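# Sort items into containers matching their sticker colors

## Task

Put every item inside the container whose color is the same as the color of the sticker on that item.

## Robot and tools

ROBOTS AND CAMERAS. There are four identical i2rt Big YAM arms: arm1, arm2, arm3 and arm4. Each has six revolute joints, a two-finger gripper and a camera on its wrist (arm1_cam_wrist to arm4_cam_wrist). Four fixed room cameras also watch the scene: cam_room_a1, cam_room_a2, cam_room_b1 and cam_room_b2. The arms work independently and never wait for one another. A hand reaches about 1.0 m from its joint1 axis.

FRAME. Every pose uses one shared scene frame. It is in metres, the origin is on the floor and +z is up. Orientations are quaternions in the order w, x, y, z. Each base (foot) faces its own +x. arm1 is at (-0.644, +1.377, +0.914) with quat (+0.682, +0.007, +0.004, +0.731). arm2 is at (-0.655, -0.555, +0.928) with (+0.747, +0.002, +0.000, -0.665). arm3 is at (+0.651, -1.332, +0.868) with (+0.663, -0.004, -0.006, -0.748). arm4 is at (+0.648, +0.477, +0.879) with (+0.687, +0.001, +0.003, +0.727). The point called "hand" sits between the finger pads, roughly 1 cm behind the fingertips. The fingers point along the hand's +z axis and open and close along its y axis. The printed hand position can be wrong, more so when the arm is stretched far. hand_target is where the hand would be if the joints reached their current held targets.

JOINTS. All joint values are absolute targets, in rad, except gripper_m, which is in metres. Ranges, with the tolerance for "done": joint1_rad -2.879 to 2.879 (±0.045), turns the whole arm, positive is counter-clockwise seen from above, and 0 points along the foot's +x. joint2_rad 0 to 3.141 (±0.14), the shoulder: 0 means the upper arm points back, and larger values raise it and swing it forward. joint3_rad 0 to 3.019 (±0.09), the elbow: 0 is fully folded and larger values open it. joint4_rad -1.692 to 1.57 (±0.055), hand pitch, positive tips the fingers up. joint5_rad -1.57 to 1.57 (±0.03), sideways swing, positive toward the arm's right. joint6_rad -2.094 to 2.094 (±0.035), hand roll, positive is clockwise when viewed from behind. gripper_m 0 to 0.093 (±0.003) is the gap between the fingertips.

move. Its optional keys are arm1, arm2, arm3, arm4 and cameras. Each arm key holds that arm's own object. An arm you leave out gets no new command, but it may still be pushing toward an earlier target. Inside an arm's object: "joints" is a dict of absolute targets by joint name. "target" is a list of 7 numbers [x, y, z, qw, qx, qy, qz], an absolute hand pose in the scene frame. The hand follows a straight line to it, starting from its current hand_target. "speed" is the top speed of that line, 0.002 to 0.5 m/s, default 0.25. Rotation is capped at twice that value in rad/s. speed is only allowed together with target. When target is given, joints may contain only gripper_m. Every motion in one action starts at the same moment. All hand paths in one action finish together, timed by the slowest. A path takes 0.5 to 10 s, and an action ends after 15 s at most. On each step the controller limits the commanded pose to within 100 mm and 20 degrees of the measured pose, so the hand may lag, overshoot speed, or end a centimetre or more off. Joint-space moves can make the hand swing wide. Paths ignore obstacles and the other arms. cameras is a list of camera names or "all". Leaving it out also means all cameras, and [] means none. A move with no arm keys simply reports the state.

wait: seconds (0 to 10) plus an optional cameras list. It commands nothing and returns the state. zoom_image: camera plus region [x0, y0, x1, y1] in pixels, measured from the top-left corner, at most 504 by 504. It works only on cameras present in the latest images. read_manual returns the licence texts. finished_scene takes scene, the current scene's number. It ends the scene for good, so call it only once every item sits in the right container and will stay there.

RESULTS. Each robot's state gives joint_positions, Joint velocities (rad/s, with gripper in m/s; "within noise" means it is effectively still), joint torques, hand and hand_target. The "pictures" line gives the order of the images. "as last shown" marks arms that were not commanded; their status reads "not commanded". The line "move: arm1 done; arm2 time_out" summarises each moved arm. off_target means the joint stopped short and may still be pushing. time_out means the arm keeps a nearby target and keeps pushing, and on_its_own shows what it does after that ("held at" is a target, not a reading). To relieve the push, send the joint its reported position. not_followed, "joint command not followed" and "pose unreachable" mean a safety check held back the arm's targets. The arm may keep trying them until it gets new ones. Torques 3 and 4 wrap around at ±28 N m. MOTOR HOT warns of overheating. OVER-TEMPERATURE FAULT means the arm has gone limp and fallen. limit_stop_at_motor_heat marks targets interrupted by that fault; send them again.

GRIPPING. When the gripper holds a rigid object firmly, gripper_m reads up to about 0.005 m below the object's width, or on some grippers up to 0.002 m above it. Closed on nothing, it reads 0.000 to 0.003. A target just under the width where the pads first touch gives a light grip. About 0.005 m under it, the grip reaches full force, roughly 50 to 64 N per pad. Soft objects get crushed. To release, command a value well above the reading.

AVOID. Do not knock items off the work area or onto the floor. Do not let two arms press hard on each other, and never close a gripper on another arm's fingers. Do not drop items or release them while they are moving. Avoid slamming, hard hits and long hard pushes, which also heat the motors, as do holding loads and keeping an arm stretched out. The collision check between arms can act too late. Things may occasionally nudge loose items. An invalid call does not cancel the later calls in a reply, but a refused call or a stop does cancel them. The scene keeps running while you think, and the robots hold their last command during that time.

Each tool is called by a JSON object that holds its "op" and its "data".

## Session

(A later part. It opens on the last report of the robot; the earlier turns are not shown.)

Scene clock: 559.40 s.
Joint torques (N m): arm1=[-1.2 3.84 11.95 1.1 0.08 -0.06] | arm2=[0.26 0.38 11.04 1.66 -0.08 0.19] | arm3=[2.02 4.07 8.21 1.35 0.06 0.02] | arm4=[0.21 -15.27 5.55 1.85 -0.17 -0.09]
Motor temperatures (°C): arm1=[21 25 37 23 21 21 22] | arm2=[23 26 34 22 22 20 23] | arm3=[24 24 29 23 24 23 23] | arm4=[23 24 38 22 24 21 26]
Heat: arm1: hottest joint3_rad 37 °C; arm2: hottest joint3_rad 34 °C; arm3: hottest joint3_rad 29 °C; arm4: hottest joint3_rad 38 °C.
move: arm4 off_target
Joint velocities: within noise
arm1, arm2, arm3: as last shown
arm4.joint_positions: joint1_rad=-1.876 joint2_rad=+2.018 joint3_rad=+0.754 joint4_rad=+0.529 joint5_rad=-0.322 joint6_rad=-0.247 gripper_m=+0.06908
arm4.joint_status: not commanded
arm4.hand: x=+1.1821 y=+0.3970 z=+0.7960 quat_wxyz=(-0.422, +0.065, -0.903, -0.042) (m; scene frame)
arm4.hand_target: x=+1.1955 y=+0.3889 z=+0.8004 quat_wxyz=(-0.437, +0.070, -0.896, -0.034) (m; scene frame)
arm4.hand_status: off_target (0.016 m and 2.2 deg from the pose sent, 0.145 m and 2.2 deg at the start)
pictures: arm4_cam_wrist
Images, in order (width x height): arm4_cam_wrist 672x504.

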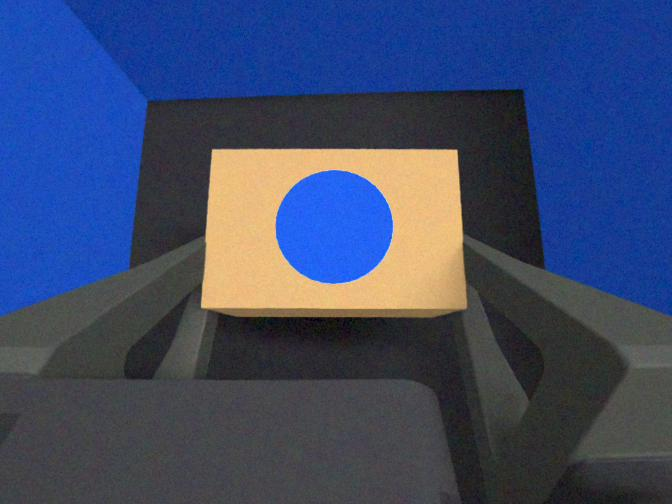

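{"op": "move", "data": {"arm4": {"target": [1.196, 0.389, 0.762, 0.4370, -0.0705, 0.8960, 0.0344], "speed": 0.08}, "cameras": ["arm4_cam_wrist"]}}

{"op": "move", "data": {"arm4": {"target": [1.196, 0.389, 0.745, 0.4370, -0.0705, 0.8960, 0.0344], "speed": 0.04}, "cameras": ["arm4_cam_wrist"]}}

Scene clock: 565.80 s.
Joint torques (N m): arm1=[-1.26 3.55 11.97 1.01 0.06 -0.03] | arm2=[0.32 0.38 11.02 1.68 -0.07 0.19] | arm3=[2.14 4.07 8.23 1.33 0.07 0.03] | arm4=[0.38 -15.44 4.67 1.83 -0.2 -0.07]
Motor temperatures (°C): arm1=[21 25 37 23 21 21 22] | arm2=[23 26 34 22 22 20 23] | arm3=[24 24 29 23 24 23 23] | arm4=[23 24 37 22 24 21 26]
Heat: arm1: hottest joint3_rad 37 °C; arm2: hottest joint3_rad 34 °C; arm3: hottest joint3_rad 29 °C; arm4: hottest joint3_rad 37 °C.
move: arm4 off_target
Joint velocities: within noise
arm1, arm2, arm3: as last shown
arm4.joint_positions: joint1_rad=-1.876 joint2_rad=+2.131 joint3_rad=+0.782 joint4_rad=+0.622 joint5_rad=-0.322 joint6_rad=-0.247 gripper_m=+0.06908
arm4.joint_status: not commanded
arm4.hand: x=+1.1855 y=+0.3960 z=+0.7617 quat_wxyz=(-0.425, +0.066, -0.902, -0.041) (m; scene frame)
arm4.hand_target: x=+1.1956 y=+0.3889 z=+0.7623 quat_wxyz=(-0.437, +0.070, -0.896, -0.034) (m; scene frame)
arm4.hand_status: off_target (0.013 m and 1.8 deg from the pose sent, 0.038 m and 2.2 deg at the start)
pictures: arm4_cam_wrist
Images, in order (width x height): arm4_cam_wrist 672x504.

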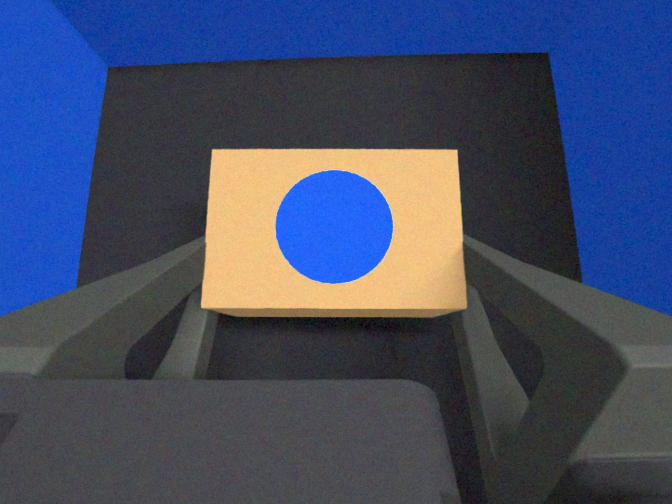

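Scene clock: 566.77 s.
Joint torques (N m): arm1=[-1.03 3.96 12.07 1.02 0.09 0] | arm2=[0.44 0.32 11.06 1.65 -0.08 0.2] | arm3=[2.02 4.01 8.18 1.39 0.07 0.02] | arm4=[0.38 -14.04 4.19 1.63 -0.15 -0.02]
Motor temperatures (°C): arm1=[21 25 37 23 21 21 22] | arm2=[23 26 34 22 22 20 23] | arm3=[24 24 29 23 24 23 23] | arm4=[23 24 37 22 24 21 26]
Heat: arm1: hottest joint3_rad 37 °C; arm2: hottest joint3_rad 34 °C; arm3: hottest joint3_rad 29 °C; arm4: hottest joint3_rad 37 °C.
move: arm4 off_target
Joint velocities: within noise
arm1, arm2, arm3: as last shown
arm4.joint_positions: joint1_rad=-1.876 joint2_rad=+2.165 joint3_rad=+0.800 joint4_rad=+0.666 joint5_rad=-0.323 joint6_rad=-0.250 gripper_m=+0.06908
arm4.joint_status: not commanded
arm4.hand: x=+1.1933 y=+0.3941 z=+0.7564 quat_wxyz=(-0.437, +0.069, -0.896, -0.037) (m; scene frame)
arm4.hand_target: x=+1.1954 y=+0.3891 z=+0.7451 quat_wxyz=(-0.437, +0.070, -0.896, -0.034) (m; scene frame)
arm4.hand_status: off_target (0.013 m and 0.3 deg from the pose sent, 0.021 m and 1.8 deg at the start)
pictures: arm4_cam_wrist
Images, in order (width x height): arm4_cam_wrist 672x504.

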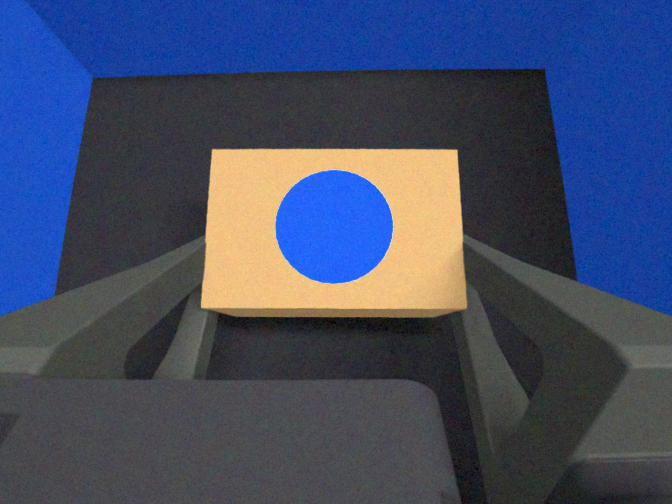

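{"op": "move", "data": {"arm4": {"target": [1.196, 0.389, 0.757, 0.4370, -0.0705, 0.8960, 0.0344], "speed": 0.04}, "cameras": []}}

{"op": "move", "data": {"arm4": {"joints": {"gripper_m": 0.088}}, "cameras": ["arm4_cam_wrist"]}}

Scene clock: 570.80 s.
Joint torques (N m): arm1=[-1.44 3.96 12.05 1.11 0.07 -0.02] | arm2=[0.38 0.38 11.04 1.65 -0.09 0.18] | arm3=[1.96 3.9 8.18 1.32 0.06 0.03] | arm4=[0.38 -17.14 3.52 0.8 -0.14 -0.06]
Motor temperatures (°C): arm1=[21 25 37 23 21 21 22] | arm2=[23 25 34 22 22 20 23] | arm3=[24 24 29 23 24 23 23] | arm4=[23 24 36 22 24 21 26]
Heat: arm1: hottest joint3_rad 37 °C; arm2: hottest joint3_rad 34 °C; arm3: hottest joint3_rad 29 °C; arm4: hottest joint3_rad 36 °C.
move: arm4 done
Joint velocities: within noise
arm1, arm2, arm3: as last shown
arm4.joint_positions: joint1_rad=-1.876 joint2_rad=+2.165 joint3_rad=+0.800 joint4_rad=+0.666 joint5_rad=-0.323 joint6_rad=-0.250 gripper_m=+0.06908
arm4.joint_status: not commanded
arm4.hand: x=+1.1933 y=+0.3941 z=+0.7564 quat_wxyz=(-0.437, +0.069, -0.896, -0.037) (m; scene frame)
arm4.hand_target: x=+1.1958 y=+0.3890 z=+0.7569 quat_wxyz=(-0.437, +0.070, -0.896, -0.034) (m; scene frame)
arm4.hand_status: done (0.006 m and 0.3 deg from the pose sent, 0.006 m and 0.3 deg at the start)
pictures: none
No camera images: "cameras" was empty.

Scene clock: 571.27 s.
Joint torques (N m): arm1=[-1.03 3.43 12.04 1.22 0.09 -0.06] | arm2=[0.32 0.44 11.04 1.66 -0.08 0.18] | arm3=[1.96 4.01 8.23 1.33 0.06 0.03] | arm4=[0.09 -17.03 3.54 0.76 -0.15 -0.08]
Motor temperatures (°C): arm1=[21 25 37 23 21 21 22] | arm2=[23 25 34 22 22 20 23] | arm3=[24 24 29 23 24 23 23] | arm4=[23 24 36 22 24 21 26]
Heat: arm1: hottest joint3_rad 37 °C; arm2: hottest joint3_rad 34 °C; arm3: hottest joint3_rad 29 °C; arm4: hottest joint3_rad 36 °C.
move: arm4 done
Joint velocities: within noise
arm1, arm2, arm3: as last shown
arm4.joint_positions: joint1_rad=-1.876 joint2_rad=+2.165 joint3_rad=+0.800 joint4_rad=+0.666 joint5_rad=-0.323 joint6_rad=-0.250 gripper_m=+0.08792
arm4.joint_status: all done
arm4.hand: x=+1.1933 y=+0.3941 z=+0.7564 quat_wxyz=(-0.437, +0.069, -0.896, -0.037) (m; scene frame)
arm4.hand_target: x=+1.1958 y=+0.3890 z=+0.7569 quat_wxyz=(-0.437, +0.070, -0.896, -0.034) (m; scene frame)
arm4.hand_status: not commanded
pictures: arm4_cam_wrist
Images, in order (width x height): arm4_cam_wrist 672x504.

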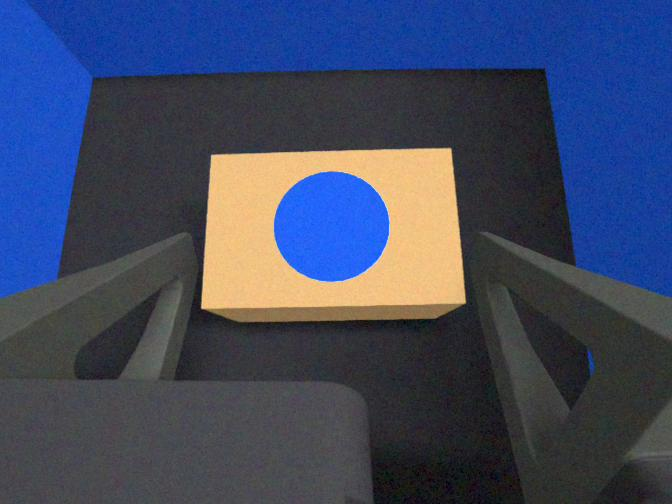

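{"op": "move", "data": {"arm4": {"target": [1.16, 0.385, 0.95, 0.4370, -0.0705, 0.8960, 0.0344], "speed": 0.2}, "cameras": ["arm4_cam_wrist"]}}

{"op": "move", "data": {"arm4": {"joints": {"joint2_rad": 0.80, "joint3_rad": 1.1, "joint4_rad": -1.3, "joint5_rad": 0, "joint6_rad": 0, "gripper_m": 0.093}}, "cameras": []}}

{"op": "move", "data": {"arm4": {"joints": {"joint1_rad": 0.9}}, "cameras": ["arm4_cam_wrist", "cam_room_a2"]}}

Scene clock: 580.20 s.
Joint torques (N m): arm1=[-1.32 3.19 12.07 1.01 0.11 0.01] | arm2=[0.26 0.38 11.02 1.66 -0.08 0.19] | arm3=[2.2 4.01 8.2 1.33 0.07 0.03] | arm4=[0.5 -11.99 6.97 0.73 -0.16 -0.09]
Motor temperatures (°C): arm1=[21 25 37 23 21 21 22] | arm2=[23 25 34 22 22 20 23] | arm3=[24 24 29 23 24 23 23] | arm4=[22 24 35 22 24 21 26]
Heat: arm1: hottest joint3_rad 37 °C; arm2: hottest joint3_rad 34 °C; arm3: hottest joint3_rad 29 °C; arm4: hottest joint3_rad 35 °C.
move: arm4 done
Joint velocities: within noise
arm1.joint_positions: joint1_rad=-1.006 joint2_rad=+0.541 joint3_rad=+0.984 joint4_rad=-1.373 joint5_rad=-0.010 joint6_rad=-0.002 gripper_m=+0.07198
arm1.joint_status: not commanded
arm1.hand: x=-0.4582 y=+1.5102 z=+1.2620 quat_wxyz=(-0.292, +0.297, -0.903, -0.106) (m; scene frame)
arm1.hand_target: x=-0.4583 y=+1.5115 z=+1.2668 quat_wxyz=(-0.291, +0.302, -0.902, -0.105) (m; scene frame)
arm1.hand_status: not commanded
arm2.joint_positions: joint1_rad=+0.805 joint2_rad=+0.544 joint3_rad=+1.002 joint4_rad=-1.318 joint5_rad=+0.003 joint6_rad=-0.011 gripper_m=+0.08794
arm2.joint_status: not commanded
arm2.hand: x=-0.4683 y=-0.7000 z=+1.2952 quat_wxyz=(-0.329, -0.295, -0.890, +0.113) (m; scene frame)
arm2.hand_target: x=-0.4694 y=-0.7002 z=+1.2912 quat_wxyz=(-0.321, -0.303, -0.891, +0.108) (m; scene frame)
arm2.hand_status: not commanded
arm3: as last shown
arm4.joint_positions: joint1_rad=-1.911 joint2_rad=+1.545 joint3_rad=+0.711 joint4_rad=+0.141 joint5_rad=-0.350 joint6_rad=-0.271 gripper_m=+0.08792
arm4.joint_status: not commanded
arm4.hand: x=+1.1615 y=+0.3886 z=+0.9540 quat_wxyz=(-0.443, +0.069, -0.893, -0.036) (m; scene frame)
arm4.hand_target: x=+1.1599 y=+0.3850 z=+0.9500 quat_wxyz=(-0.437, +0.070, -0.896, -0.034) (m; scene frame)
arm4.hand_status: done (0.006 m and 0.8 deg from the pose sent, 0.197 m and 0.3 deg at the start)
pictures: arm4_cam_wrist
Images, in order (width x height): arm4_cam_wrist 672x504.

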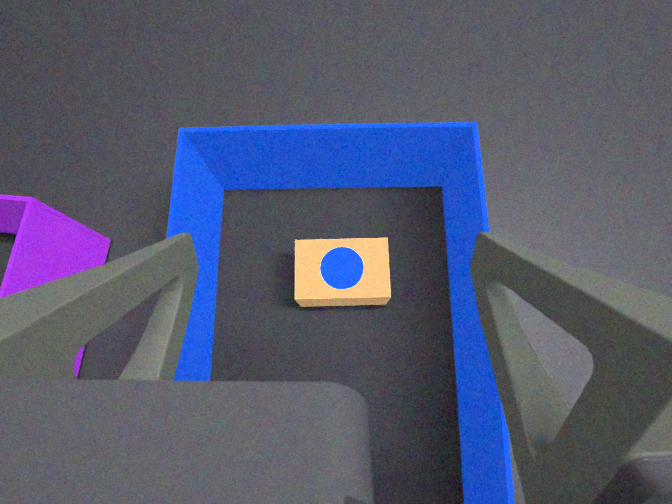

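Scene clock: 581.90 s.
Joint torques (N m): arm1=[-0.67 3.9 11.9 0.95 0.05 0.01] | arm2=[0.38 0.38 11.03 1.65 -0.09 0.19] | arm3=[2.14 3.9 8.23 1.33 0.06 0.03] | arm4=[0.21 -2.26 8.98 0.5 0.19 0.17]
Motor temperatures (°C): arm1=[21 25 37 23 21 21 22] | arm2=[23 25 34 22 22 20 23] | arm3=[24 24 29 23 24 23 23] | arm4=[22 24 35 22 24 21 26]
Heat: arm1: hottest joint3_rad 37 °C; arm2: hottest joint3_rad 34 °C; arm3: hottest joint3_rad 29 °C; arm4: hottest joint3_rad 35 °C.
move: arm4 done
Joint velocities: within noise
arm1, arm2, arm3: as last shown
arm4.joint_positions: joint1_rad=-1.912 joint2_rad=+0.793 joint3_rad=+1.100 joint4_rad=-1.288 joint5_rad=-0.003 joint6_rad=-0.014 gripper_m=+0.09289
arm4.joint_status: all done
arm4.hand: x=+0.9426 y=+0.3928 z=+1.2373 quat_wxyz=(-0.286, -0.128, -0.949, +0.044) (m; scene frame)
arm4.hand_target: x=+0.9410 y=+0.3903 z=+1.2336 quat_wxyz=(-0.277, -0.139, -0.950, +0.043) (m; scene frame)
arm4.hand_status: not commanded
pictures: none
No camera images: "cameras" was empty.

Scene clock: 584.17 s.
Joint torques (N m): arm1=[-1.26 3.78 11.92 1.07 0.06 -0.04] | arm2=[0.44 0.38 11.04 1.66 -0.09 0.19] | arm3=[2.14 4.13 8.18 1.32 0.06 0.02] | arm4=[0.5 -2.78 9.1 0.69 0.18 0.14]
Motor temperatures (°C): arm1=[21 25 37 23 21 21 22] | arm2=[23 25 34 22 22 20 23] | arm3=[24 24 29 23 24 23 23] | arm4=[22 24 35 22 24 21 26]
Heat: arm1: hottest joint3_rad 37 °C; arm2: hottest joint3_rad 34 °C; arm3: hottest joint3_rad 29 °C; arm4: hottest joint3_rad 35 °C.
move: arm4 done
Joint velocities: within noise
arm1, arm2: as last shown
arm3.joint_positions: joint1_rad=+1.679 joint2_rad=+0.543 joint3_rad=+1.386 joint4_rad=-1.599 joint5_rad=-0.001 joint6_rad=-0.008 gripper_m=+0.09398
arm3.joint_status: not commanded
arm3.hand: x=+0.8160 y=-1.3270 z=+1.3685 quat_wxyz=(-0.397, +0.001, -0.918, +0.010) (m; scene frame)
arm3.hand_target: x=+0.8169 y=-1.3254 z=+1.3733 quat_wxyz=(-0.399, +0.002, -0.917, +0.007) (m; scene frame)
arm3.hand_status: not commanded
arm4.joint_positions: joint1_rad=+0.897 joint2_rad=+0.798 joint3_rad=+1.100 joint4_rad=-1.288 joint5_rad=-0.002 joint6_rad=-0.011 gripper_m=+0.09293
arm4.joint_status: all done
arm4.hand: x=+0.3998 y=+0.6560 z=+1.2377 quat_wxyz=(-0.086, +0.913, -0.286, -0.276) (m; scene frame)
arm4.hand_target: x=+0.4010 y=+0.6544 z=+1.2353 quat_wxyz=(-0.083, +0.914, -0.291, -0.270) (m; scene frame)
arm4.hand_status: not commanded
pictures: arm4_cam_wrist, cam_room_a2
Images, in order (width x height): arm4_cam_wrist 672x504, cam_room_a2 672x504.

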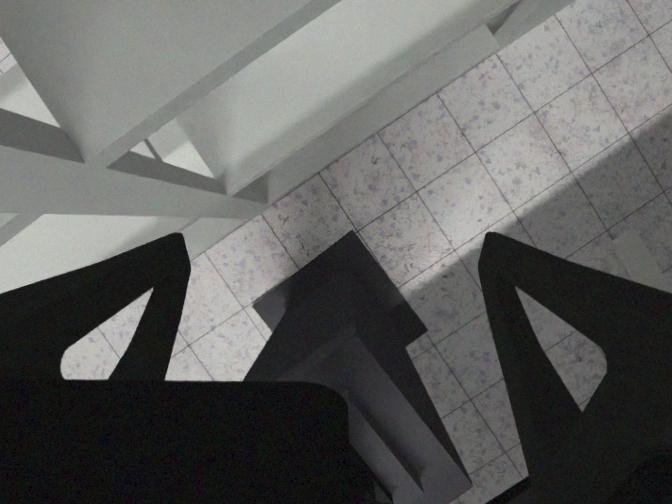

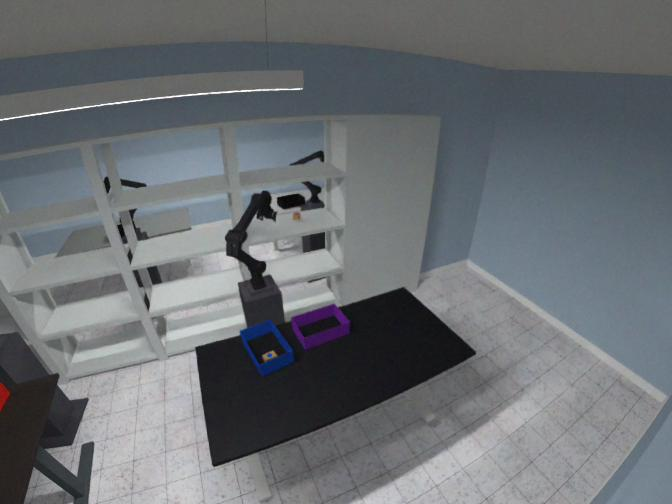

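{"op": "move", "data": {"arm4": {"target": [0.011, 0.926, 1.135, 0.0985, -0.9012, 0.2859, 0.3104], "speed": 0.2}, "cameras": ["arm4_cam_wrist", "cam_room_a2"]}}

Scene clock: 591.77 s.
Joint torques (N m): arm1=[-1.2 3.78 12.04 0.98 0.05 -0.07] | arm2=[0.32 0.32 11.06 1.66 -0.08 0.19] | arm3=[2.2 4.01 8.2 1.33 0.05 0.01] | arm4=[1.44 -22.3 13.34 0.57 0.2 0.12]
Motor temperatures (°C): arm1=[21 25 37 23 21 21 22] | arm2=[23 25 34 22 22 20 23] | arm3=[24 24 29 23 24 23 23] | arm4=[22 24 36 22 24 21 25]
Heat: arm1: hottest joint3_rad 37 °C; arm2: hottest joint3_rad 34 °C; arm3: hottest joint3_rad 29 °C; arm4: hottest joint3_rad 36 °C.
move: arm4 off_target
Joint velocities: within noise
arm1, arm2, arm3: as last shown
arm4.joint_positions: joint1_rad=+0.897 joint2_rad=+1.989 joint3_rad=+1.969 joint4_rad=-0.908 joint5_rad=+0.004 joint6_rad=-0.011 gripper_m=+0.09293
arm4.joint_status: not commanded
arm4.hand: x=+0.0244 y=+0.9232 z=+1.1252 quat_wxyz=(-0.097, +0.905, -0.285, -0.302) (m; scene frame)
arm4.hand_target: x=+0.0118 y=+0.9255 z=+1.1350 quat_wxyz=(-0.099, +0.901, -0.286, -0.311) (m; scene frame)
arm4.hand_status: off_target (0.017 m and 1.1 deg from the pose sent, 0.484 m and 4.4 deg at the start)
pictures: arm4_cam_wrist, cam_room_a2
Images, in order (width x height): arm4_cam_wrist 672x504, cam_room_a2 672x504.

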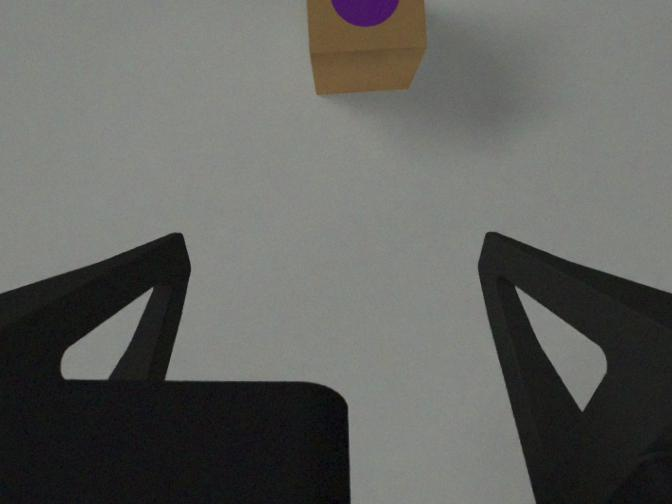

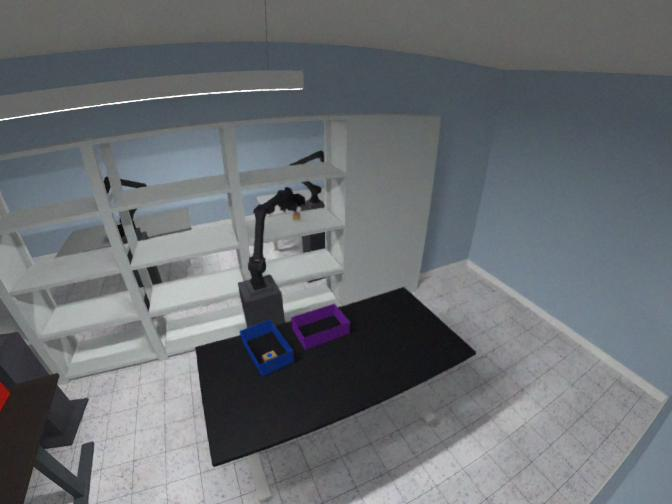

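{"op": "move", "data": {"arm4": {"target": [-0.054, 0.994, 1.105, 0.0925, -0.9066, 0.2685, 0.3122], "speed": 0.15}, "cameras": ["arm4_cam_wrist"]}}

Scene clock: 608.47 s.
Joint torques (N m): arm1=[-1.2 3.37 12.01 1.14 0.08 -0.04] | arm2=[0.26 0.32 11.08 1.68 -0.08 0.18] | arm3=[2.02 4.07 8.17 1.36 0.07 0.03] | arm4=[0.5 -25.99 13.15 0.57 -0.04 -0.11]
Motor temperatures (°C): arm1=[21 25 37 23 21 21 22] | arm2=[23 25 34 22 22 20 23] | arm3=[24 24 29 23 24 23 23] | arm4=[22 24 39 22 24 21 25]
Heat: arm1: hottest joint3_rad 37 °C; arm2: hottest joint3_rad 34 °C; arm3: hottest joint3_rad 29 °C; arm4: hottest joint3_rad 39 °C.
move: arm4 done
Joint velocities: within noise
arm1, arm2, arm3: as last shown
arm4.joint_positions: joint1_rad=+0.881 joint2_rad=+2.363 joint3_rad=+2.558 joint4_rad=-1.110 joint5_rad=-0.031 joint6_rad=-0.040 gripper_m=+0.09293
arm4.joint_status: not commanded
arm4.hand: x=-0.0501 y=+0.9856 z=+1.1084 quat_wxyz=(-0.090, +0.906, -0.273, -0.311) (m; scene frame)
arm4.hand_target: x=-0.0534 y=+0.9936 z=+1.1049 quat_wxyz=(-0.093, +0.906, -0.268, -0.314) (m; scene frame)
arm4.hand_status: done (0.010 m and 0.6 deg from the pose sent, 0.108 m and 2.3 deg at the start)
pictures: arm4_cam_wrist
Images, in order (width x height): arm4_cam_wrist 672x504.

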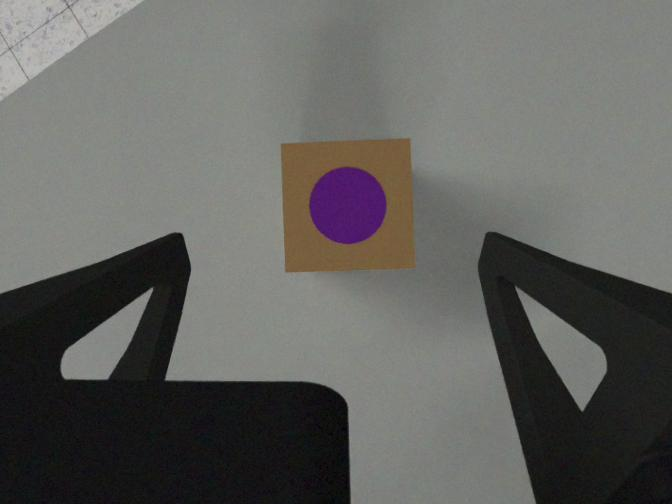

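{"op": "move", "data": {"arm4": {"target": [-0.064, 1.008, 1.037, 0.0925, -0.9066, 0.2685, 0.3122], "speed": 0.1}, "cameras": ["arm4_cam_wrist"]}}

{"op": "move", "data": {"arm4": {"joints": {"gripper_m": 0.043}}, "cameras": ["arm4_cam_wrist"]}}

Scene clock: 615.53 s.
Joint torques (N m): arm1=[-1.44 3.66 12.01 1.03 0.07 -0.01] | arm2=[0.38 0.38 11.06 1.66 -0.08 0.18] | arm3=[2.08 3.96 8.21 1.33 0.07 0.03] | arm4=[0.38 -26.58 10.4 1.29 -0.07 -0.05]
Motor temperatures (°C): arm1=[21 25 37 23 21 21 22] | arm2=[23 25 34 22 22 20 23] | arm3=[24 24 29 23 24 23 23] | arm4=[22 24 40 22 24 21 25]
Heat: arm1: hottest joint3_rad 37 °C; arm2: hottest joint3_rad 34 °C; arm3: hottest joint3_rad 29 °C; arm4: hottest joint3_rad 40 °C.
move: arm4 off_target
Joint velocities: within noise
arm1, arm2, arm3: as last shown
arm4.joint_positions: joint1_rad=+0.876 joint2_rad=+2.404 joint3_rad=+2.500 joint4_rad=-0.995 joint5_rad=-0.036 joint6_rad=-0.045 gripper_m=+0.09293
arm4.joint_status: not commanded
arm4.hand: x=-0.0623 y=+0.9982 z=+1.0597 quat_wxyz=(-0.092, +0.904, -0.271, -0.318) (m; scene frame)
arm4.hand_target: x=-0.0630 y=+1.0072 z=+1.0372 quat_wxyz=(-0.092, +0.906, -0.268, -0.312) (m; scene frame)
arm4.hand_status: off_target (0.025 m and 0.8 deg from the pose sent, 0.076 m and 0.6 deg at the start)
pictures: arm4_cam_wrist
Images, in order (width x height): arm4_cam_wrist 672x504.

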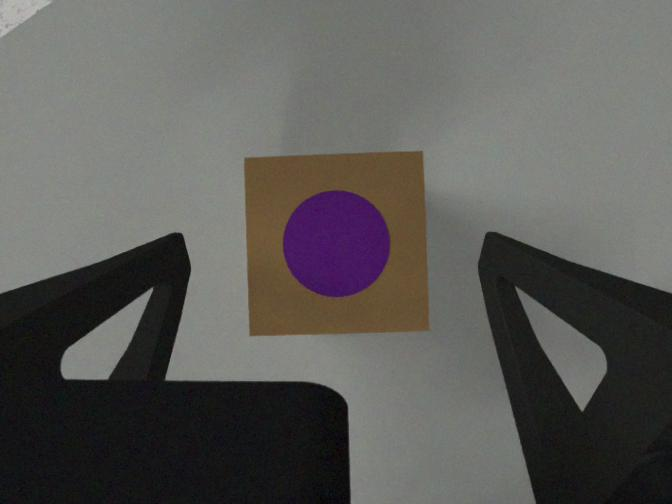

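Scene clock: 616.13 s.
Joint torques (N m): arm1=[-1.08 3.96 11.92 0.98 0.09 0] | arm2=[0.44 0.15 11.04 1.65 -0.09 0.18] | arm3=[2.02 4.19 8.21 1.37 0.07 0.03] | arm4=[0.56 -26.7 10.44 1.44 -0.01 -0.07]
Motor temperatures (°C): arm1=[21 25 37 23 21 21 22] | arm2=[23 25 34 22 22 20 23] | arm3=[24 24 29 23 24 23 23] | arm4=[22 24 40 22 24 21 25]
Heat: arm1: hottest joint3_rad 37 °C; arm2: hottest joint3_rad 34 °C; arm3: hottest joint3_rad 29 °C; arm4: hottest joint3_rad 40 °C.
move: arm4 off_target
Joint velocities: within noise
arm1, arm2, arm3: as last shown
arm4.joint_positions: joint1_rad=+0.876 joint2_rad=+2.404 joint3_rad=+2.500 joint4_rad=-0.995 joint5_rad=-0.037 joint6_rad=-0.046 gripper_m=+0.05165
arm4.joint_status: gripper_m off_target (ended at +0.05168, target +0.04300)
arm4.hand: x=-0.0624 y=+0.9981 z=+1.0597 quat_wxyz=(-0.092, +0.904, -0.270, -0.318) (m; scene frame)
arm4.hand_target: x=-0.0631 y=+1.0071 z=+1.0372 quat_wxyz=(-0.093, +0.907, -0.268, -0.312) (m; scene frame)
arm4.hand_status: not commanded
pictures: arm4_cam_wrist
Images, in order (width x height): arm4_cam_wrist 672x504.

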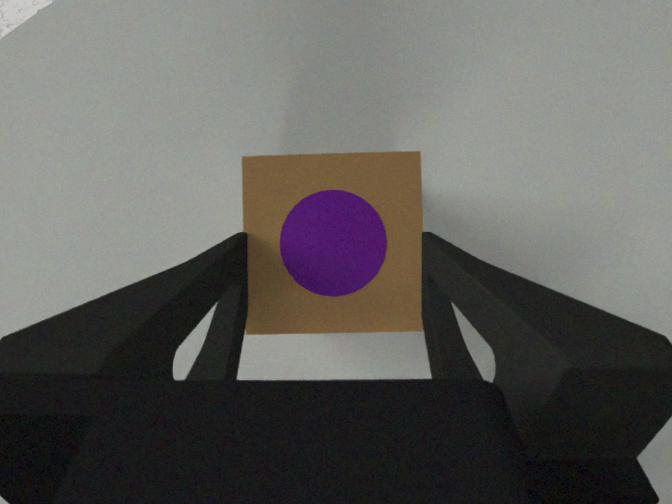

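{"op": "move", "data": {"arm4": {"joints": {"gripper_m": 0.085}}, "cameras": []}}

{"op": "move", "data": {"arm4": {"target": [-0.064, 1.009, 1.017, 0.0925, -0.9066, 0.2685, 0.3122], "speed": 0.06}, "cameras": ["arm4_cam_wrist"]}}

Scene clock: 627.43 s.
Joint torques (N m): arm1=[-0.73 3.19 12.14 0.98 0.07 -0.03] | arm2=[0.38 0.38 11.03 1.66 -0.08 0.19] | arm3=[1.96 3.96 8.18 1.36 0.07 0.03] | arm4=[0.44 -26.81 10.37 1.42 0 -0.1]
Motor temperatures (°C): arm1=[21 24 37 23 21 21 22] | arm2=[23 25 34 22 22 20 23] | arm3=[24 24 29 23 24 23 23] | arm4=[22 25 39 22 24 21 26]
Heat: arm1: hottest joint3_rad 37 °C; arm2: hottest joint3_rad 34 °C; arm3: hottest joint3_rad 29 °C; arm4: hottest joint3_rad 39 °C.
move: arm4 done
Joint velocities: within noise
arm1, arm2, arm3: as last shown
arm4.joint_positions: joint1_rad=+0.876 joint2_rad=+2.404 joint3_rad=+2.500 joint4_rad=-0.995 joint5_rad=-0.037 joint6_rad=-0.046 gripper_m=+0.08492
arm4.joint_status: all done
arm4.hand: x=-0.0624 y=+0.9981 z=+1.0597 quat_wxyz=(-0.092, +0.904, -0.270, -0.318) (m; scene frame)
arm4.hand_target: x=-0.0631 y=+1.0071 z=+1.0372 quat_wxyz=(-0.092, +0.906, -0.268, -0.312) (m; scene frame)
arm4.hand_status: not commanded
pictures: none
No camera images: "cameras" was empty.

Scene clock: 628.40 s.
Joint torques (N m): arm1=[-0.97 3.43 11.99 1.07 0.07 -0.04] | arm2=[0.44 0.26 11.04 1.65 -0.07 0.18] | arm3=[1.96 4.07 8.2 1.33 0.07 0.03] | arm4=[0.09 -26.75 9.2 1.58 -0.05 -0.09]
Motor temperatures (°C): arm1=[21 24 37 23 21 21 22] | arm2=[23 25 34 22 22 20 23] | arm3=[24 24 29 23 24 23 23] | arm4=[22 25 39 22 24 21 26]
Heat: arm1: hottest joint3_rad 37 °C; arm2: hottest joint3_rad 34 °C; arm3: hottest joint3_rad 29 °C; arm4: hottest joint3_rad 39 °C.
move: arm4 off_target
Joint velocities: within noise
arm1.joint_positions: joint1_rad=-1.006 joint2_rad=+0.541 joint3_rad=+0.984 joint4_rad=-1.373 joint5_rad=-0.010 joint6_rad=-0.002 gripper_m=+0.07198
arm1.joint_status: not commanded
arm1.hand: x=-0.4582 y=+1.5102 z=+1.2620 quat_wxyz=(-0.292, +0.297, -0.903, -0.106) (m; scene frame)
arm1.hand_target: x=-0.4583 y=+1.5115 z=+1.2668 quat_wxyz=(-0.291, +0.302, -0.902, -0.105) (m; scene frame)
arm1.hand_status: not commanded
arm2.joint_positions: joint1_rad=+0.805 joint2_rad=+0.544 joint3_rad=+1.002 joint4_rad=-1.318 joint5_rad=+0.003 joint6_rad=-0.011 gripper_m=+0.08794
arm2.joint_status: not commanded
arm2.hand: x=-0.4683 y=-0.7000 z=+1.2952 quat_wxyz=(-0.329, -0.295, -0.890, +0.113) (m; scene frame)
arm2.hand_target: x=-0.4694 y=-0.7002 z=+1.2912 quat_wxyz=(-0.321, -0.303, -0.891, +0.108) (m; scene frame)
arm2.hand_status: not commanded
arm3: as last shown
arm4.joint_positions: joint1_rad=+0.876 joint2_rad=+2.404 joint3_rad=+2.461 joint4_rad=-0.947 joint5_rad=-0.037 joint6_rad=-0.046 gripper_m=+0.08492
arm4.joint_status: not commanded
arm4.hand: x=-0.0646 y=+1.0001 z=+1.0465 quat_wxyz=(-0.094, +0.902, -0.270, -0.322) (m; scene frame)
arm4.hand_target: x=-0.0628 y=+1.0083 z=+1.0174 quat_wxyz=(-0.092, +0.906, -0.269, -0.312) (m; scene frame)
arm4.hand_status: off_target (0.031 m and 1.3 deg from the pose sent, 0.044 m and 0.8 deg at the start)
pictures: arm4_cam_wrist
Images, in order (width x height): arm4_cam_wrist 672x504.

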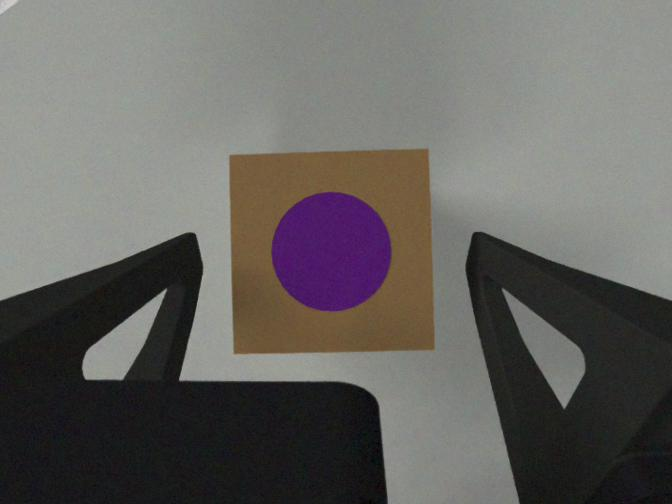

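{"op": "move", "data": {"arm4": {"joints": {"gripper_m": 0.043}}, "cameras": ["arm4_cam_wrist"]}}

{"op": "move", "data": {"arm4": {"target": [0.0, 0.960, 1.12, 0.0925, -0.9066, 0.2685, 0.3122], "speed": 0.12}, "cameras": ["arm4_cam_wrist"]}}

{"op": "move", "data": {"arm4": {"target": [0.32, 0.71, 1.15, 0.0985, -0.9012, 0.2859, 0.3104], "speed": 0.2}, "cameras": ["arm4_cam_wrist"]}}

Scene clock: 641.20 s.
Joint torques (N m): arm1=[-1.32 4.01 11.81 1.07 0.03 -0.03] | arm2=[0.38 0.32 11.04 1.66 -0.08 0.19] | arm3=[1.96 4.01 8.2 1.37 0.06 0.02] | arm4=[0.38 -26.52 9.37 1.69 -0.05 -0.05]
Motor temperatures (°C): arm1=[21 24 37 23 21 21 21] | arm2=[23 25 34 22 22 20 23] | arm3=[24 24 29 23 24 23 23] | arm4=[22 25 37 22 24 21 25]
Heat: arm1: hottest joint3_rad 37 °C; arm2: hottest joint3_rad 34 °C; arm3: hottest joint3_rad 29 °C; arm4: hottest joint3_rad 37 °C.
move: arm4 off_target
Joint velocities: within noise
arm1, arm2, arm3: as last shown
arm4.joint_positions: joint1_rad=+0.876 joint2_rad=+2.404 joint3_rad=+2.461 joint4_rad=-0.946 joint5_rad=-0.037 joint6_rad=-0.049 gripper_m=+0.05330
arm4.joint_status: gripper_m off_target (ended at +0.05333, target +0.04300)
arm4.hand: x=-0.0647 y=+1.0000 z=+1.0465 quat_wxyz=(-0.094, +0.903, -0.269, -0.322) (m; scene frame)
arm4.hand_target: x=-0.0628 y=+1.0083 z=+1.0174 quat_wxyz=(-0.093, +0.907, -0.269, -0.312) (m; scene frame)
arm4.hand_status: not commanded
pictures: arm4_cam_wrist
Images, in order (width x height): arm4_cam_wrist 672x504.

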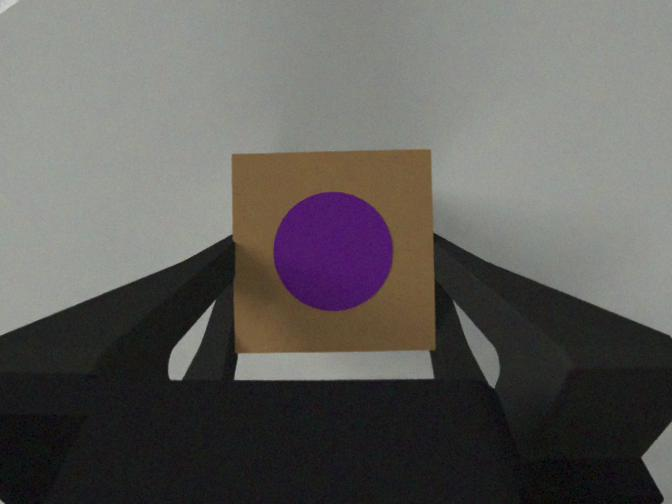

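Scene clock: 643.07 s.
Joint torques (N m): arm1=[-1.08 3.84 12.04 0.94 0.11 -0.03] | arm2=[0.44 0.32 11.1 1.63 -0.09 0.18] | arm3=[2.02 4.13 8.23 1.36 0.06 0.03] | arm4=[0.38 -26.7 9.18 0.53 0.02 -0.06]
Motor temperatures (°C): arm1=[21 24 37 23 21 21 21] | arm2=[23 25 34 22 22 20 23] | arm3=[24 24 29 23 24 23 23] | arm4=[22 26 37 22 24 21 26]
Heat: arm1: hottest joint3_rad 37 °C; arm2: hottest joint3_rad 34 °C; arm3: hottest joint3_rad 29 °C; arm4: hottest joint3_rad 37 °C.
move: arm4 done
Joint velocities: within noise
arm1, arm2: as last shown
arm3.joint_positions: joint1_rad=+1.679 joint2_rad=+0.543 joint3_rad=+1.386 joint4_rad=-1.599 joint5_rad=-0.001 joint6_rad=-0.008 gripper_m=+0.09398
arm3.joint_status: not commanded
arm3.hand: x=+0.8160 y=-1.3270 z=+1.3685 quat_wxyz=(-0.397, +0.001, -0.918, +0.010) (m; scene frame)
arm3.hand_target: x=+0.8169 y=-1.3254 z=+1.3733 quat_wxyz=(-0.399, +0.002, -0.917, +0.007) (m; scene frame)
arm3.hand_status: not commanded
arm4.joint_positions: joint1_rad=+0.876 joint2_rad=+2.121 joint3_rad=+2.153 joint4_rad=-0.938 joint5_rad=-0.037 joint6_rad=-0.049 gripper_m=+0.05330
arm4.joint_status: not commanded
arm4.hand: x=-0.0058 y=+0.9568 z=+1.1175 quat_wxyz=(-0.091, +0.905, -0.269, -0.315) (m; scene frame)
arm4.hand_target: x=+0.0000 y=+0.9601 z=+1.1201 quat_wxyz=(-0.093, +0.907, -0.269, -0.312) (m; scene frame)
arm4.hand_status: done (0.007 m and 0.4 deg from the pose sent, 0.106 m and 1.2 deg at the start)
pictures: arm4_cam_wrist
Images, in order (width x height): arm4_cam_wrist 672x504.

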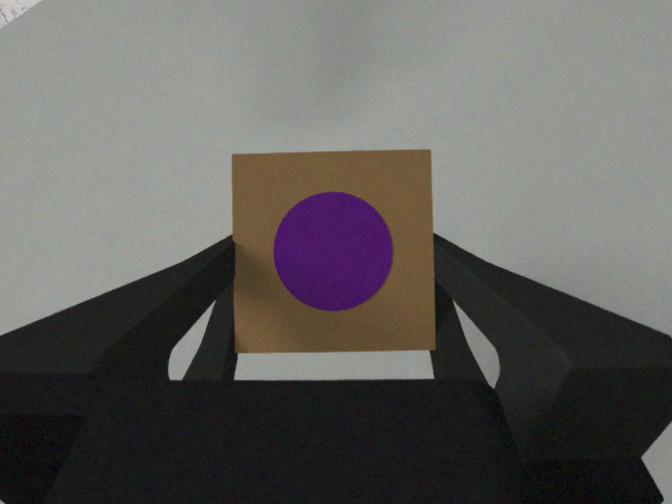

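Scene clock: 645.67 s.
Joint torques (N m): arm1=[-1.08 3.25 12.14 1.13 0.05 -0.03] | arm2=[0.38 0.38 11.03 1.65 -0.08 0.19] | arm3=[2.14 4.13 8.21 1.37 0.07 0.04] | arm4=[1.73 -5.83 9.55 0.66 0.19 0.18]
Motor temperatures (°C): arm1=[21 24 37 23 21 21 21] | arm2=[23 25 34 22 22 20 23] | arm3=[24 24 29 23 24 23 23] | arm4=[22 26 37 22 24 21 26]
Heat: arm1: hottest joint3_rad 37 °C; arm2: hottest joint3_rad 34 °C; arm3: hottest joint3_rad 29 °C; arm4: hottest joint3_rad 37 °C.
move: arm4 done
Joint velocities: within noise
arm1, arm2, arm3: as last shown
arm4.joint_positions: joint1_rad=+0.896 joint2_rad=+0.986 joint3_rad=+0.935 joint4_rad=-0.848 joint5_rad=+0.004 joint6_rad=-0.014 gripper_m=+0.05330
arm4.joint_status: not commanded
arm4.hand: x=+0.3208 y=+0.7134 z=+1.1516 quat_wxyz=(-0.102, +0.900, -0.283, -0.314) (m; scene frame)
arm4.hand_target: x=+0.3201 y=+0.7101 z=+1.1499 quat_wxyz=(-0.099, +0.901, -0.286, -0.310) (m; scene frame)
arm4.hand_status: done (0.004 m and 0.7 deg from the pose sent, 0.410 m and 2.2 deg at the start)
pictures: arm4_cam_wrist
Images, in order (width x height): arm4_cam_wrist 672x504.

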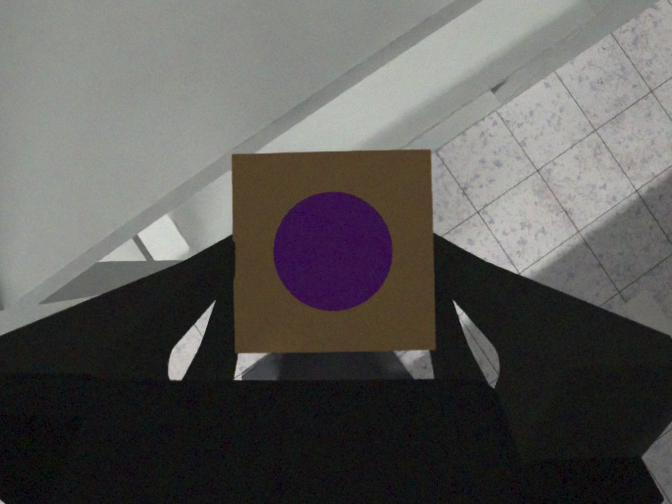

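{"op": "move", "data": {"arm4": {"joints": {"joint2_rad": 0.80, "joint3_rad": 1.05, "joint4_rad": -1.4}}, "cameras": []}}

{"op": "move", "data": {"arm4": {"joints": {"joint1_rad": -1.077, "joint2_rad": 0.86, "joint3_rad": 1.09, "joint4_rad": -1.15}}, "cameras": ["arm4_cam_wrist"]}}

{"op": "move", "data": {"arm4": {"target": [1.10, 0.748, 0.97, 0.2574, -0.1010, 0.9606, 0.0270], "speed": 0.2}, "cameras": ["arm4_cam_wrist", "cam_room_a2"]}}

Scene clock: 655.87 s.
Joint torques (N m): arm1=[-0.73 3.96 12.08 0.88 0.07 -0.05] | arm2=[0.38 0.38 11.06 1.66 -0.09 0.19] | arm3=[2.08 4.19 8.16 1.37 0.06 0.03] | arm4=[1.73 -2.26 11.51 0.24 0.16 0.17]
Motor temperatures (°C): arm1=[21 24 37 23 21 21 21] | arm2=[23 25 34 22 22 20 23] | arm3=[24 24 29 23 24 23 23] | arm4=[22 26 37 22 24 21 26]
Heat: arm1: hottest joint3_rad 37 °C; arm2: hottest joint3_rad 34 °C; arm3: hottest joint3_rad 29 °C; arm4: hottest joint3_rad 37 °C.
move: arm4 done
Joint velocities: within noise
arm1, arm2, arm3: as last shown
arm4.joint_positions: joint1_rad=+0.896 joint2_rad=+0.792 joint3_rad=+1.015 joint4_rad=-1.390 joint5_rad=+0.004 joint6_rad=-0.013 gripper_m=+0.05330
arm4.joint_status: all done
arm4.hand: x=+0.4273 y=+0.6378 z=+1.1859 quat_wxyz=(-0.062, +0.935, -0.293, -0.192) (m; scene frame)
arm4.hand_target: x=+0.4231 y=+0.6385 z=+1.1993 quat_wxyz=(-0.064, +0.932, -0.295, -0.200) (m; scene frame)
arm4.hand_status: not commanded
pictures: none
No camera images: "cameras" was empty.

Scene clock: 657.83 s.
Joint torques (N m): arm1=[-1.38 3.6 11.84 1.13 0.1 -0.05] | arm2=[0.32 0.38 11.03 1.66 -0.08 0.18] | arm3=[2.14 4.01 8.23 1.33 0.06 0.03] | arm4=[0.26 -4.31 13.31 1.24 0.05 0.16]
Motor temperatures (°C): arm1=[21 24 37 23 21 21 21] | arm2=[23 25 34 22 22 20 23] | arm3=[24 24 29 23 24 23 23] | arm4=[22 26 37 22 24 21 26]
Heat: arm1: hottest joint3_rad 37 °C; arm2: hottest joint3_rad 34 °C; arm3: hottest joint3_rad 29 °C; arm4: hottest joint3_rad 37 °C.
move: arm4 done
Joint velocities: within noise
arm1, arm2, arm3: as last shown
arm4.joint_positions: joint1_rad=-1.075 joint2_rad=+0.861 joint3_rad=+1.032 joint4_rad=-1.162 joint5_rad=+0.009 joint6_rad=-0.011 gripper_m=+0.05339
arm4.joint_status: all done
arm4.hand: x=+0.9379 y=+0.6539 z=+1.1985 quat_wxyz=(-0.274, +0.266, -0.922, -0.071) (m; scene frame)
arm4.hand_target: x=+0.9463 y=+0.6586 z=+1.2303 quat_wxyz=(-0.306, +0.256, -0.913, -0.082) (m; scene frame)
arm4.hand_status: not commanded
pictures: arm4_cam_wrist
Images, in order (width x height): arm4_cam_wrist 672x504.

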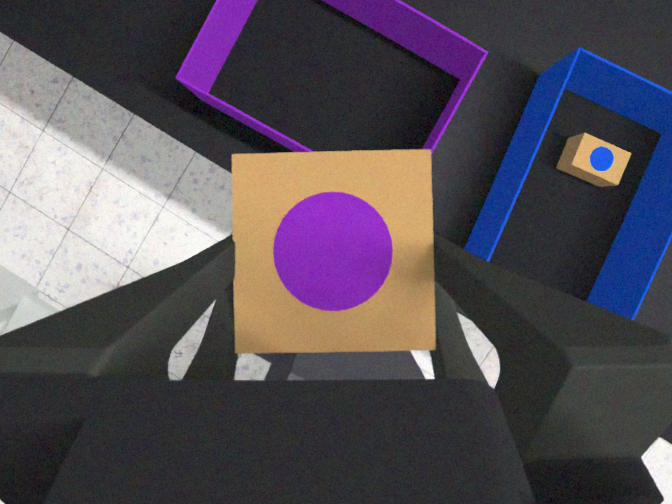

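Scene clock: 660.17 s.
Joint torques (N m): arm1=[-1.32 3.66 12.03 1.06 0.08 -0.02] | arm2=[0.32 0.32 11.07 1.68 -0.08 0.19] | arm3=[1.96 4.01 8.17 1.32 0.07 0.03] | arm4=[1.9 -14.33 11 1.26 0.34 0.16]
Motor temperatures (°C): arm1=[21 24 37 23 21 21 21] | arm2=[23 25 34 22 22 20 23] | arm3=[24 24 29 23 24 23 23] | arm4=[22 26 38 22 24 21 26]
Heat: arm1: hottest joint3_rad 37 °C; arm2: hottest joint3_rad 34 °C; arm3: hottest joint3_rad 29 °C; arm4: hottest joint3_rad 38 °C.
move: arm4 off_target
Joint velocities: within noise
arm1, arm2, arm3: as last shown
arm4.joint_positions: joint1_rad=-1.034 joint2_rad=+1.555 joint3_rad=+0.949 joint4_rad=-0.534 joint5_rad=+0.188 joint6_rad=+0.331 gripper_m=+0.05340
arm4.joint_status: not commanded
arm4.hand: x=+1.0802 y=+0.7296 z=+0.9481 quat_wxyz=(-0.229, +0.108, -0.967, -0.011) (m; scene frame)
arm4.hand_target: x=+1.0985 y=+0.7472 z=+0.9708 quat_wxyz=(-0.257, +0.101, -0.961, -0.027) (m; scene frame)
arm4.hand_status: off_target (0.035 m and 3.9 deg from the pose sent, 0.296 m and 20.1 deg at the start)
pictures: arm4_cam_wrist, cam_room_a2
Images, in order (width x height): arm4_cam_wrist 672x504, cam_room_a2 672x504.

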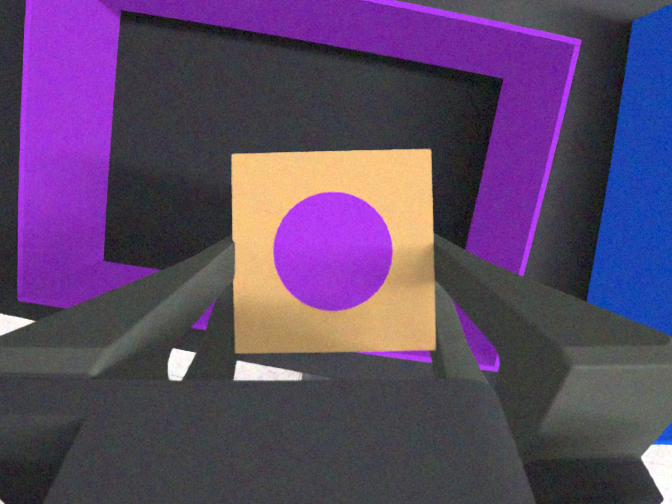

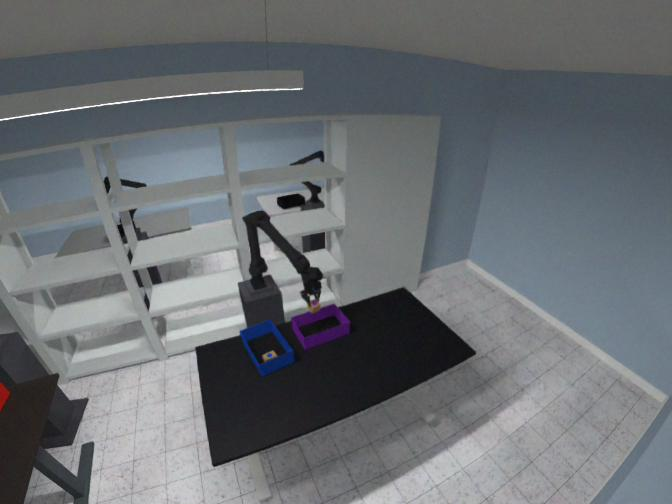

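{"op": "move", "data": {"arm4": {"target": [1.111, 0.776, 0.845, 0.2574, -0.1010, 0.9606, 0.0270], "speed": 0.12}, "cameras": ["arm4_cam_wrist"]}}

Scene clock: 670.47 s.
Joint torques (N m): arm1=[-0.97 4.01 12.12 1.18 0.07 -0.06] | arm2=[0.32 0.44 11.02 1.66 -0.08 0.19] | arm3=[2.14 4.01 8.17 1.33 0.07 0.03] | arm4=[1.61 -15.44 7.62 1.32 0.35 0.17]
Motor temperatures (°C): arm1=[21 24 37 23 21 21 21] | arm2=[23 25 34 22 22 20 23] | arm3=[24 24 29 23 24 23 23] | arm4=[22 26 39 22 24 21 26]
Heat: arm1: hottest joint3_rad 37 °C; arm2: hottest joint3_rad 34 °C; arm3: hottest joint3_rad 29 °C; arm4: hottest joint3_rad 39 °C.
move: arm4 off_target
Joint velocities: within noise
arm1, arm2, arm3: as last shown
arm4.joint_positions: joint1_rad=-0.997 joint2_rad=+1.835 joint3_rad=+0.949 joint4_rad=-0.224 joint5_rad=+0.205 joint6_rad=+0.363 gripper_m=+0.05340
arm4.joint_status: not commanded
arm4.hand: x=+1.1013 y=+0.7642 z=+0.8415 quat_wxyz=(-0.245, +0.106, -0.964, -0.019) (m; scene frame)
arm4.hand_target: x=+1.1106 y=+0.7758 z=+0.8454 quat_wxyz=(-0.257, +0.101, -0.961, -0.027) (m; scene frame)
arm4.hand_status: off_target (0.016 m and 1.8 deg from the pose sent, 0.117 m and 3.9 deg at the start)
pictures: arm4_cam_wrist
Images, in order (width x height): arm4_cam_wrist 672x504.

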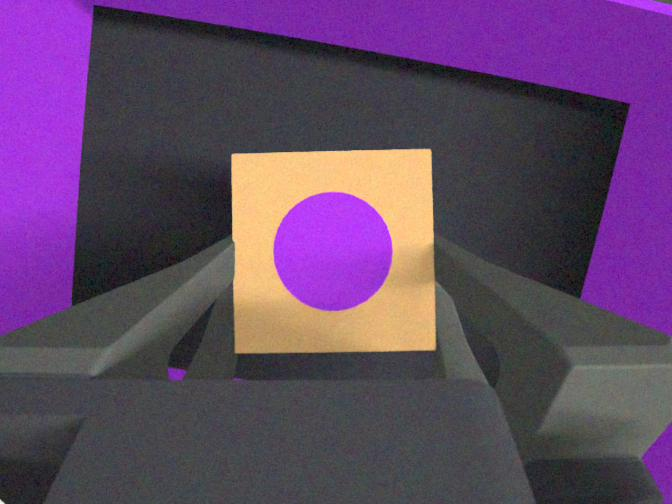

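{"op": "move", "data": {"arm4": {"target": [1.111, 0.776, 0.785, 0.2574, -0.1010, 0.9606, 0.0270], "speed": 0.1}, "cameras": ["arm4_cam_wrist"]}}

{"op": "move", "data": {"arm4": {"target": [1.111, 0.776, 0.765, 0.2574, -0.1010, 0.9606, 0.0270], "speed": 0.05}, "cameras": ["arm4_cam_wrist"]}}

Scene clock: 676.77 s.
Joint torques (N m): arm1=[-1.2 3.78 12 1.01 0.08 -0.05] | arm2=[0.32 0.38 11.07 1.65 -0.07 0.19] | arm3=[2.02 3.96 8.23 1.35 0.08 0.02] | arm4=[1.44 -15.91 6.06 1.51 0.39 0.17]
Motor temperatures (°C): arm1=[21 24 37 23 21 21 21] | arm2=[23 25 34 22 22 20 23] | arm3=[24 24 29 23 24 23 23] | arm4=[22 26 39 22 24 21 26]
Heat: arm1: hottest joint3_rad 37 °C; arm2: hottest joint3_rad 34 °C; arm3: hottest joint3_rad 29 °C; arm4: hottest joint3_rad 39 °C.
move: arm4 done
Joint velocities: within noise
arm1.joint_positions: joint1_rad=-1.006 joint2_rad=+0.541 joint3_rad=+0.984 joint4_rad=-1.373 joint5_rad=-0.010 joint6_rad=-0.002 gripper_m=+0.07198
arm1.joint_status: not commanded
arm1.hand: x=-0.4582 y=+1.5102 z=+1.2620 quat_wxyz=(-0.292, +0.297, -0.903, -0.106) (m; scene frame)
arm1.hand_target: x=-0.4583 y=+1.5115 z=+1.2668 quat_wxyz=(-0.291, +0.302, -0.902, -0.105) (m; scene frame)
arm1.hand_status: not commanded
arm2.joint_positions: joint1_rad=+0.805 joint2_rad=+0.544 joint3_rad=+1.002 joint4_rad=-1.318 joint5_rad=+0.003 joint6_rad=-0.011 gripper_m=+0.08794
arm2.joint_status: not commanded
arm2.hand: x=-0.4683 y=-0.7000 z=+1.2952 quat_wxyz=(-0.329, -0.295, -0.890, +0.113) (m; scene frame)
arm2.hand_target: x=-0.4694 y=-0.7002 z=+1.2912 quat_wxyz=(-0.321, -0.303, -0.891, +0.108) (m; scene frame)
arm2.hand_status: not commanded
arm3: as last shown
arm4.joint_positions: joint1_rad=-0.997 joint2_rad=+1.971 joint3_rad=+0.949 joint4_rad=-0.076 joint5_rad=+0.206 joint6_rad=+0.364 gripper_m=+0.05340
arm4.joint_status: not commanded
arm4.hand: x=+1.1058 y=+0.7675 z=+0.7870 quat_wxyz=(-0.250, +0.105, -0.962, -0.022) (m; scene frame)
arm4.hand_target: x=+1.1108 y=+0.7758 z=+0.7851 quat_wxyz=(-0.257, +0.101, -0.961, -0.027) (m; scene frame)
arm4.hand_status: done (0.010 m and 1.2 deg from the pose sent, 0.058 m and 1.9 deg at the start)
pictures: arm4_cam_wrist
Images, in order (width x height): arm4_cam_wrist 672x504.

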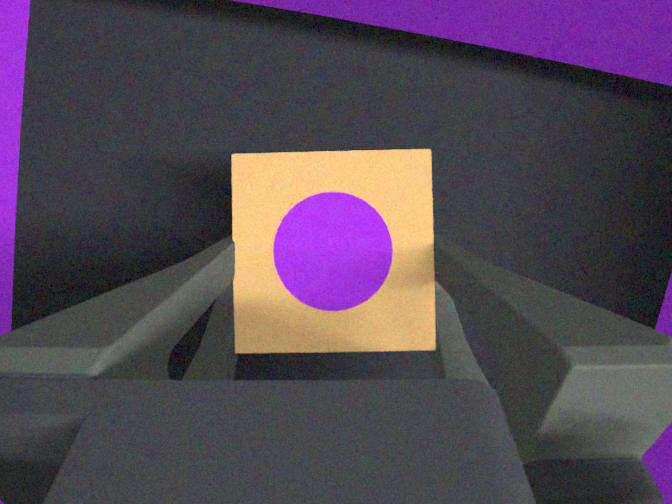

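Scene clock: 677.73 s.
Joint torques (N m): arm1=[-1.14 3.72 12.03 0.92 0.09 -0.04] | arm2=[0.32 0.38 11.06 1.65 -0.08 0.19] | arm3=[2.08 4.13 8.24 1.35 0.06 0.03] | arm4=[1.55 -14.97 6.23 1.24 0.32 0.13]
Motor temperatures (°C): arm1=[21 24 37 23 21 21 21] | arm2=[23 25 34 22 22 20 23] | arm3=[24 24 29 23 24 23 23] | arm4=[22 26 39 22 24 21 26]
Heat: arm1: hottest joint3_rad 37 °C; arm2: hottest joint3_rad 34 °C; arm3: hottest joint3_rad 29 °C; arm4: hottest joint3_rad 39 °C.
move: arm4 off_target
Joint velocities: within noise
arm1, arm2, arm3: as last shown
arm4.joint_positions: joint1_rad=-0.996 joint2_rad=+2.005 joint3_rad=+0.950 joint4_rad=-0.025 joint5_rad=+0.207 joint6_rad=+0.366 gripper_m=+0.05340
arm4.joint_status: not commanded
arm4.hand: x=+1.1089 y=+0.7696 z=+0.7756 quat_wxyz=(-0.258, +0.103, -0.960, -0.026) (m; scene frame)
arm4.hand_target: x=+1.1107 y=+0.7758 z=+0.7653 quat_wxyz=(-0.258, +0.101, -0.961, -0.027) (m; scene frame)
arm4.hand_status: off_target (0.013 m and 0.2 deg from the pose sent, 0.024 m and 1.2 deg at the start)
pictures: arm4_cam_wrist
Images, in order (width x height): arm4_cam_wrist 672x504.

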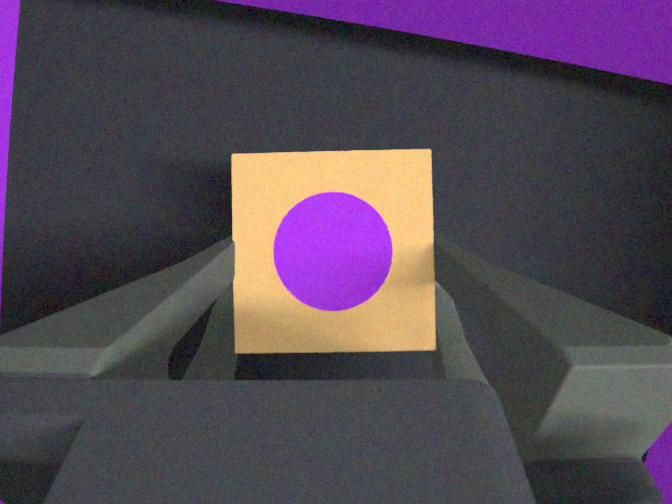

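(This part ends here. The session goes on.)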